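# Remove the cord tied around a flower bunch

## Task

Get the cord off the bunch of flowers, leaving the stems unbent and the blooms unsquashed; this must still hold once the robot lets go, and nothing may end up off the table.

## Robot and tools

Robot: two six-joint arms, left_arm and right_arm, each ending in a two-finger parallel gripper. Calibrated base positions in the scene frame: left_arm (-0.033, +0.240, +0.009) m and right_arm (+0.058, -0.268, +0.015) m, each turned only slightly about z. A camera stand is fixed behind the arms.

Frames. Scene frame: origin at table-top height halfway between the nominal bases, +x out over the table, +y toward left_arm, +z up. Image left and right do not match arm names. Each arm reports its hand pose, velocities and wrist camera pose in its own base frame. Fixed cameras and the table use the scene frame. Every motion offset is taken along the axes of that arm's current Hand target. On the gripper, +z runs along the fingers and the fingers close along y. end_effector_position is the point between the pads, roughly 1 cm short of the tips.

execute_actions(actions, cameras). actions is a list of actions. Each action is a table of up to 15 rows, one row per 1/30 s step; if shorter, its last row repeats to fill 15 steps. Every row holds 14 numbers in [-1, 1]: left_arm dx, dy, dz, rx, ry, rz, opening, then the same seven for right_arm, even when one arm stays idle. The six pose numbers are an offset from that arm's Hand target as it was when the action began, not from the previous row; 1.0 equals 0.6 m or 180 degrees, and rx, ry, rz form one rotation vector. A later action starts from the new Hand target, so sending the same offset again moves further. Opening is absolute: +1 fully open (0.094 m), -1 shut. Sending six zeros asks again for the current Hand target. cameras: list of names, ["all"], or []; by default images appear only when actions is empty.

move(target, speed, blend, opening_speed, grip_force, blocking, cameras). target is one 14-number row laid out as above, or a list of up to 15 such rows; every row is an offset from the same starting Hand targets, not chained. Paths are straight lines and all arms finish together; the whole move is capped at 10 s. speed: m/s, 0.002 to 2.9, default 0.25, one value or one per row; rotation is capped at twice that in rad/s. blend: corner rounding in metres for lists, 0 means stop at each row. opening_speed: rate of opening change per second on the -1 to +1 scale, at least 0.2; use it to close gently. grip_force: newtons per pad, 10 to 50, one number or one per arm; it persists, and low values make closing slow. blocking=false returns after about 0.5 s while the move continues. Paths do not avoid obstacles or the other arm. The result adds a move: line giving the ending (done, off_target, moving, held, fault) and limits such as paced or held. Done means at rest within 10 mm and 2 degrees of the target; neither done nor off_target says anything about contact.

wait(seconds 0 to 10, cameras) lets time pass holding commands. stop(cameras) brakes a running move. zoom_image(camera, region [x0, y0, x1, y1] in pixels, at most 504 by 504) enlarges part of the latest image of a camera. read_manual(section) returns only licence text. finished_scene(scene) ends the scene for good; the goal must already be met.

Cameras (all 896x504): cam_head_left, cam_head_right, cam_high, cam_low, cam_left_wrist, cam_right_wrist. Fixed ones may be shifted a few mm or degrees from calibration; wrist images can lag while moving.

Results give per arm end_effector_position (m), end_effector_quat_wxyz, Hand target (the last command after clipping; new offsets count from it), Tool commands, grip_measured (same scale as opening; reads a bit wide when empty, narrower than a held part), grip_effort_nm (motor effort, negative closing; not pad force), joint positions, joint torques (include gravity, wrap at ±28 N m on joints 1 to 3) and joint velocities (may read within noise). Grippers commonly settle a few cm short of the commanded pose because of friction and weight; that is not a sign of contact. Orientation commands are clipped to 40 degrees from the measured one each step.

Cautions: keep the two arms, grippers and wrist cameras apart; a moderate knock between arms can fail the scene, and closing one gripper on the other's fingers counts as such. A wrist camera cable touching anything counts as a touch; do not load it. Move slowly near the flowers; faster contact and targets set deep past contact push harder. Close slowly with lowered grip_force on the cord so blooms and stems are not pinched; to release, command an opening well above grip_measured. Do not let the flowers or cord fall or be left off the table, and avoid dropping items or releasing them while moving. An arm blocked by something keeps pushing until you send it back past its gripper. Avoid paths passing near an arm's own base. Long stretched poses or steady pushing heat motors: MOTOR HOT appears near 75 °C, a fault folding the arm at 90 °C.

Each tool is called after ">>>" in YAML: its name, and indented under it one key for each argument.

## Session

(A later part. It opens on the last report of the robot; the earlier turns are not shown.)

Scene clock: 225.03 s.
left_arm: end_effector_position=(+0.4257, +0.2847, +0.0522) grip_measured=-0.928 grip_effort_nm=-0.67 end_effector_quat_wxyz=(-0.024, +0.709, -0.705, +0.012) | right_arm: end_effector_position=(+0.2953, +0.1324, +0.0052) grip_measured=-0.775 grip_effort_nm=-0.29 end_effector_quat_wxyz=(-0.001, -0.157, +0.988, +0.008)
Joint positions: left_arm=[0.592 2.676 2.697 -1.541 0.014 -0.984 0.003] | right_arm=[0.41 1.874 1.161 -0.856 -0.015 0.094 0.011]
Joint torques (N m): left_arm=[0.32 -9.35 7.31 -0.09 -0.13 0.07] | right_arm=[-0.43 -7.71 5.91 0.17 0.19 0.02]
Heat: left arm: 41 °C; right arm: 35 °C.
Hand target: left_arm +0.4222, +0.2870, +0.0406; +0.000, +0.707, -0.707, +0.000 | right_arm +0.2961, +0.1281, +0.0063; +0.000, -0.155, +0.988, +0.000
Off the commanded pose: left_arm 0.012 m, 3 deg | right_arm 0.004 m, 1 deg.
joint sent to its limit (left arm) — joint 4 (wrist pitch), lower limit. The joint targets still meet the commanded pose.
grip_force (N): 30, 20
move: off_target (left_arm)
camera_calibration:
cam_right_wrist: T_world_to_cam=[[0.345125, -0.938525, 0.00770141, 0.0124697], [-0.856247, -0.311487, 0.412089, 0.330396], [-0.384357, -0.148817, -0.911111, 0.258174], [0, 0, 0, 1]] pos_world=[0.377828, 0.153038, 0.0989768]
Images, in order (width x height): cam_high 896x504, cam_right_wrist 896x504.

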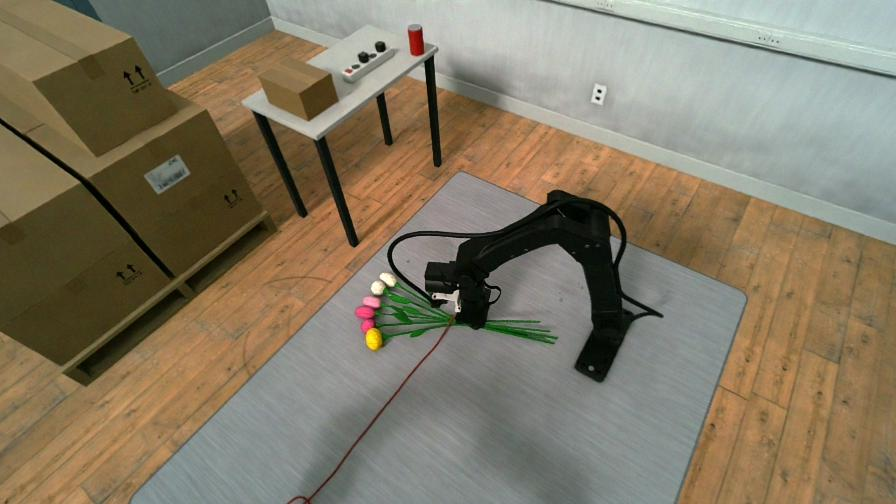

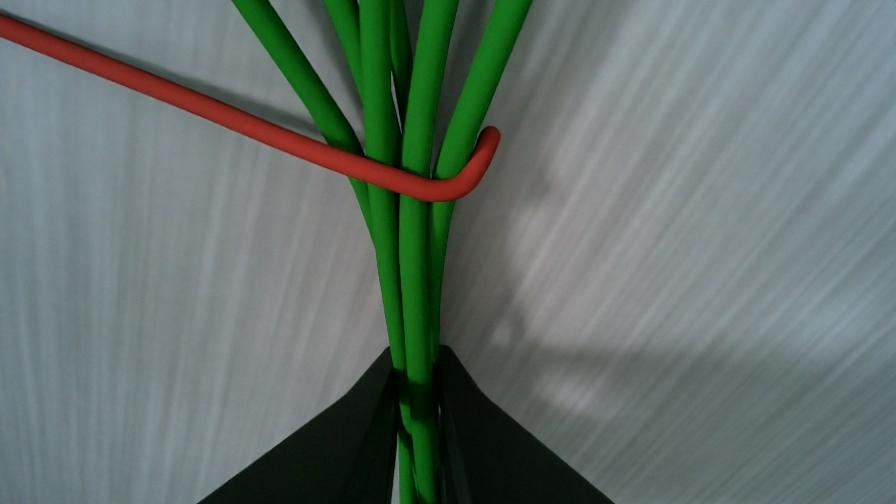

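>>> move:
  target: [-0.07,0.03,0.02,0,0,0,-1, 0,0.0,0,0,0,0,-0.78]
  speed: [0.05]
  cameras: ["cam_right_wrist","cam_head_right"]

Scene clock: 226.77 s.
left_arm: end_effector_position=(+0.4080, +0.3268, +0.0406) grip_measured=-0.928 grip_effort_nm=-0.67 end_effector_quat_wxyz=(-0.033, +0.709, -0.705, +0.011) | right_arm: end_effector_position=(+0.2953, +0.1324, +0.0052) grip_measured=-0.775 grip_effort_nm=-0.29 end_effector_quat_wxyz=(-0.001, -0.157, +0.988, +0.008)
Joint positions: left_arm=[0.678 2.744 2.785 -1.543 0.014 -0.898 0.003] | right_arm=[0.41 1.874 1.161 -0.856 -0.015 0.094 0.011]
Joint torques (N m): left_arm=[0.32 -9.57 7.31 -0.04 -0.13 0.09] | right_arm=[-0.43 -7.71 5.91 0.16 0.19 0.01]
Heat: left arm: 40 °C; right arm: 35 °C.
Hand target: left_arm +0.4042, +0.3291, +0.0286; -0.001, +0.707, -0.707, +0.000 | right_arm +0.2961, +0.1281, +0.0063; +0.000, -0.155, +0.988, +0.000
Off the commanded pose: left_arm 0.013 m, 4 deg | right_arm 0.004 m, 1 deg.
joint sent to its limit (left arm) — joint 4 (wrist pitch), lower limit. The joint targets still meet the commanded pose.
grip_force (N): 30, 20
move: off_target (left_arm)
camera_calibration:
cam_right_wrist: T_world_to_cam=[[0.345125, -0.938525, 0.00770141, 0.0124697], [-0.856247, -0.311487, 0.412089, 0.330396], [-0.384357, -0.148817, -0.911111, 0.258174], [0, 0, 0, 1]] pos_world=[0.377828, 0.153038, 0.0989768]
Images, in order (width x height): cam_head_right 896x504, cam_right_wrist 896x504.

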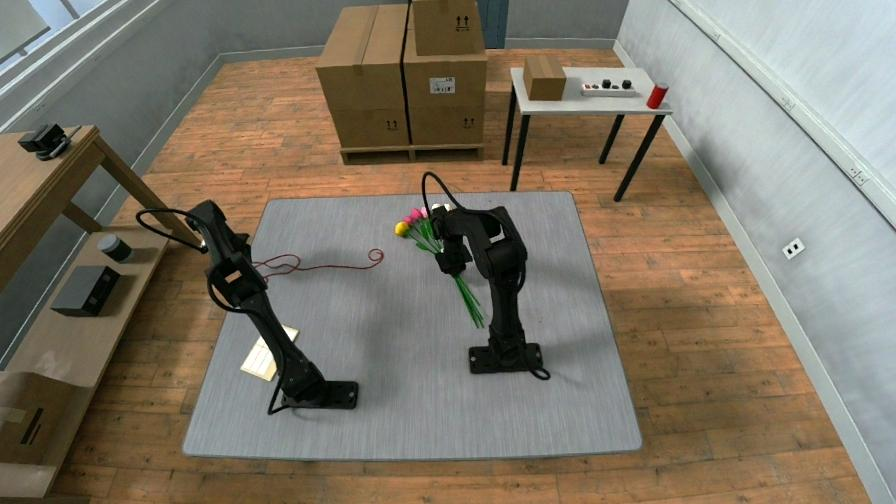

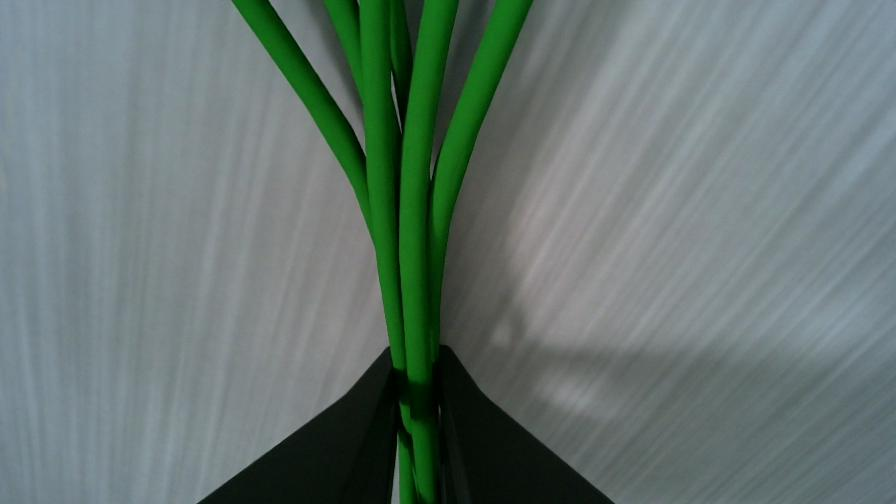

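>>> move:
  target:
    - [0.25,0,0,0,0,0,-1, 0,0.0,0,0,0,0,-0.78]
    - [0.25,0,0.055,0,0,0,-1, 0,0.0,0,0,0,0,-0.78]
  speed: [0.12,0.08]
  cameras: ["cam_left_wrist","cam_head_right"]

Scene clock: 229.73 s.
left_arm: end_effector_position=(+0.4013, +0.1747, +0.0049) grip_measured=-0.928 grip_effort_nm=-0.67 end_effector_quat_wxyz=(+0.012, +0.702, -0.712, +0.001) | right_arm: end_effector_position=(+0.2953, +0.1324, +0.0052) grip_measured=-0.775 grip_effort_nm=-0.29 end_effector_quat_wxyz=(-0.001, -0.157, +0.988, +0.008)
Joint positions: left_arm=[0.413 2.311 1.838 -1.12 0.011 -1.144 0.003] | right_arm=[0.41 1.874 1.161 -0.856 -0.015 0.094 0.011]
Joint torques (N m): left_arm=[0.2 -9.89 3.36 0.53 -0.11 -0.11] | right_arm=[-0.43 -7.69 5.91 0.16 0.18 0.01]
Heat: left arm: 41 °C; right arm: 35 °C.
Hand target: left_arm +0.4043, +0.1790, -0.0043; -0.001, +0.707, -0.707, +0.000 | right_arm +0.2961, +0.1281, +0.0063; +0.000, -0.155, +0.988, +0.000
Off the commanded pose: left_arm 0.011 m, 2 deg | right_arm 0.004 m, 1 deg.
grip_force (N): 30, 20
move: off_target (left_arm)
camera_calibration:
cam_left_wrist: T_world_to_cam=[[0.99939, 0.0158094, 0.0311523, -0.412677], [-0.00120373, -0.875626, 0.482988, 0.180424], [0.0349135, -0.48273, -0.875073, 0.194231], [0, 0, 0, 1]] pos_world=[0.405862, 0.258269, 0.095679]
Images, in order (width x height): cam_head_right 896x504, cam_left_wrist 896x504.

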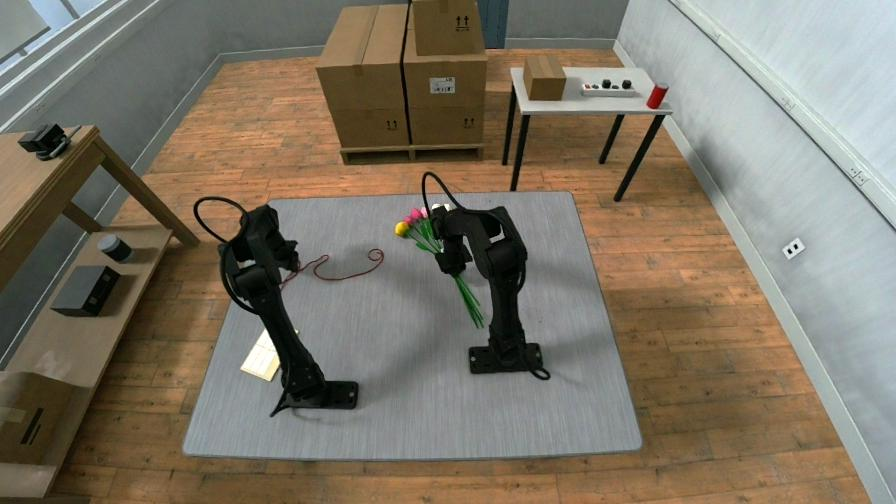

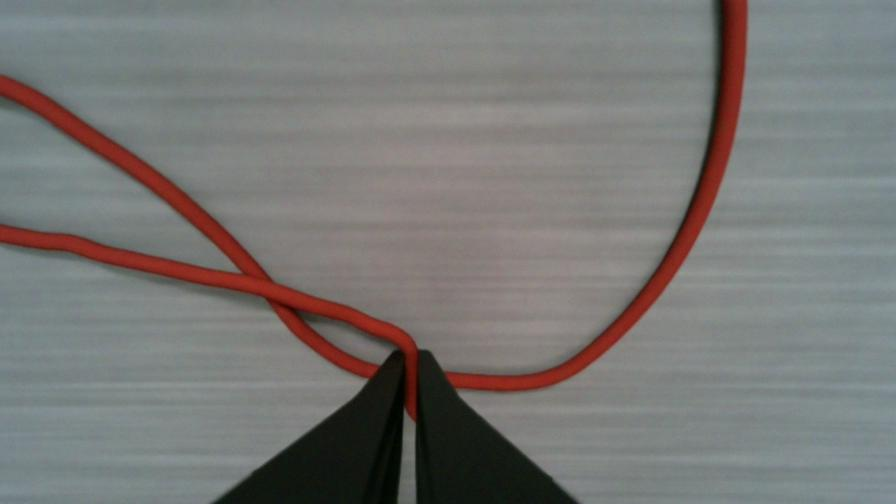

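>>> move:
  target:
    - [0,0,0,0,0,0,-0.6, 0,0.0,0,0,0,0,-0.78]
    - [0,0,-0.12,0,0,0,-0.6, 0,0.0,0,0,0,0,-0.5]
    - [0,0,-0.15,0,0,0,-0.6, 0,0.0,-0.02,0,0,0,-0.2]
    - [0,0,-0.15,0,0,0,-0.6, 0,0.0,-0.2,0,0,0,-0.2]
  speed: [0.1,0.1,0.05,0.1]
  opening_speed: 0.5
  cameras: ["cam_left_wrist","cam_right_wrist","cam_head_right","cam_high"]

Scene clock: 236.97 s.
left_arm: end_effector_position=(+0.4016, +0.1748, +0.0615) grip_measured=-0.602 grip_effort_nm=0.08 end_effector_quat_wxyz=(+0.024, +0.702, -0.711, -0.003) | right_arm: end_effector_position=(+0.2908, +0.1293, +0.1110) grip_measured=-0.202 grip_effort_nm=0.06 end_effector_quat_wxyz=(-0.024, -0.157, +0.987, -0.001)
Joint positions: left_arm=[0.413 2.31 2.061 -1.37 0.011 -1.145 0.019] | right_arm=[0.41 1.794 1.495 -1.319 -0.01 0.094 0.037]
Joint torques (N m): left_arm=[0.21 -13.57 7.28 -0.28 -0.11 -0.11] | right_arm=[-0.42 -9.77 8.2 0 0.12 0.02]
Heat: left arm: 41 °C; right arm: 36 °C.
Hand target: left_arm +0.4042, +0.1790, +0.0857; -0.001, +0.707, -0.707, +0.000 | right_arm +0.2962, +0.1282, +0.1263; +0.000, -0.155, +0.988, +0.000
Off the commanded pose: left_arm 0.025 m, 3 deg | right_arm 0.016 m, 3 deg.
grip_force (N): 30, 20
move: off_target (left_arm, right_arm); target 3's new opening was sent with right_arm's hand 0.016 m and 2 deg from that target
camera_calibration:
cam_left_wrist: T_world_to_cam=[[0.999823, 0.0168565, 0.00832446, -0.4137], [0.0105875, -0.870759, 0.491597, 0.147144], [0.0155352, -0.491422, -0.870783, 0.252858], [0, 0, 0, 1]] pos_world=[0.408141, 0.25936, 0.151293]
cam_right_wrist: T_world_to_cam=[[0.345772, -0.938179, 0.0161651, 0.00915248], [-0.837759, -0.30091, 0.455646, 0.270372], [-0.422613, -0.171092, -0.890015, 0.363993], [0, 0, 0, 1]] pos_world=[0.37717, 0.152221, 0.200617]
Images, in order (width x height): cam_head_right 896x504, cam_high 896x504, cam_left_wrist 896x504, cam_right_wrist 896x504.

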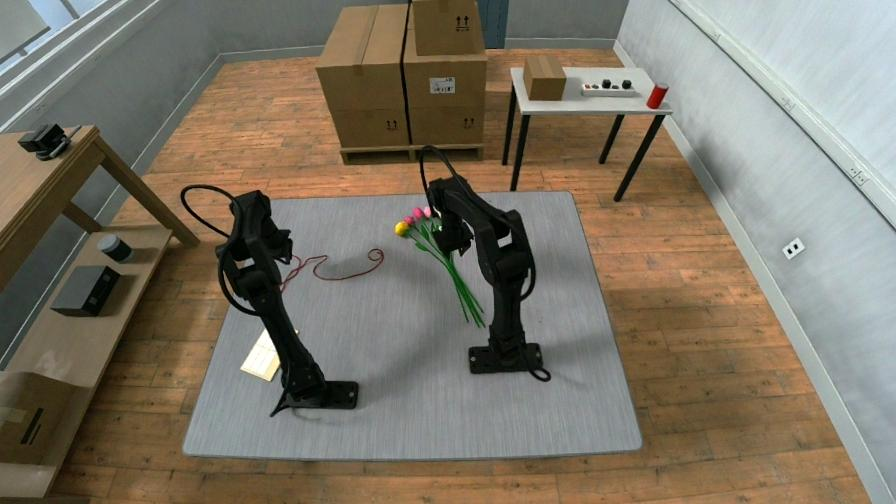

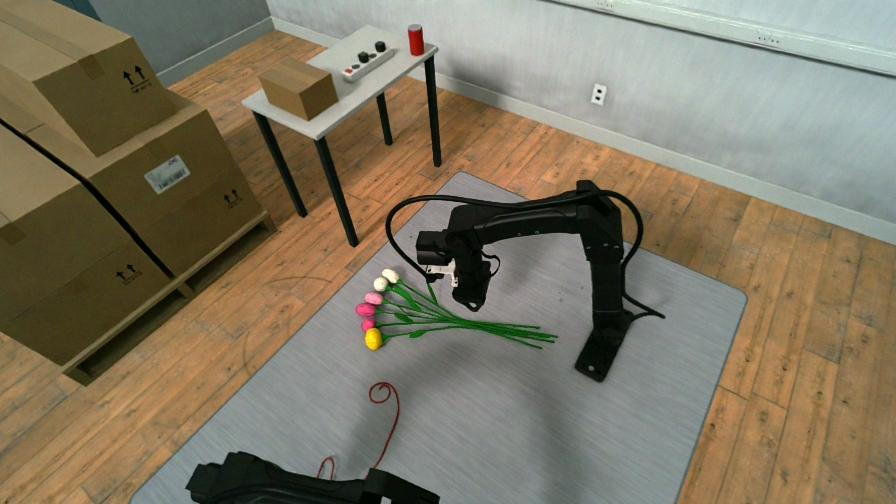

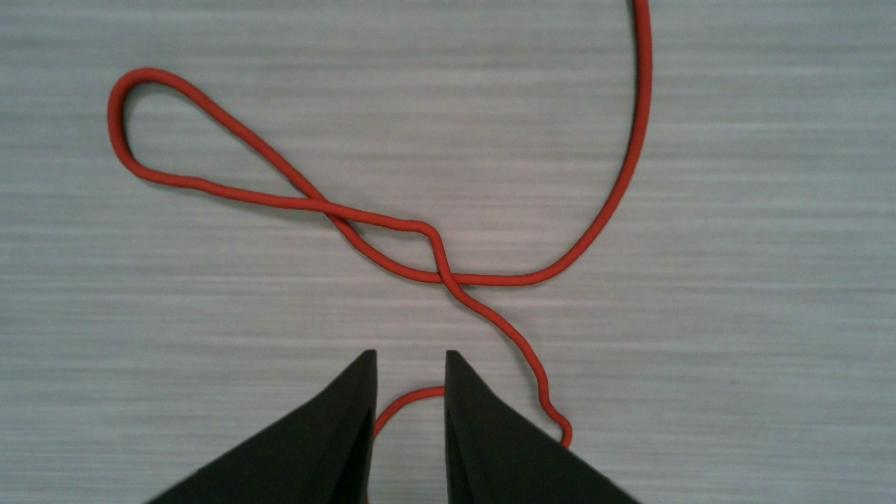

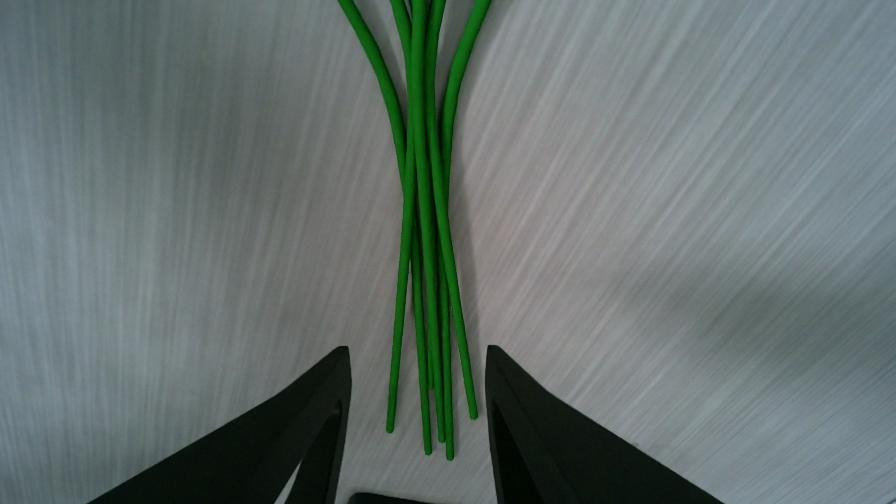

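>>> finished_scene:
  scene: 1

The scene is finished: the task was done.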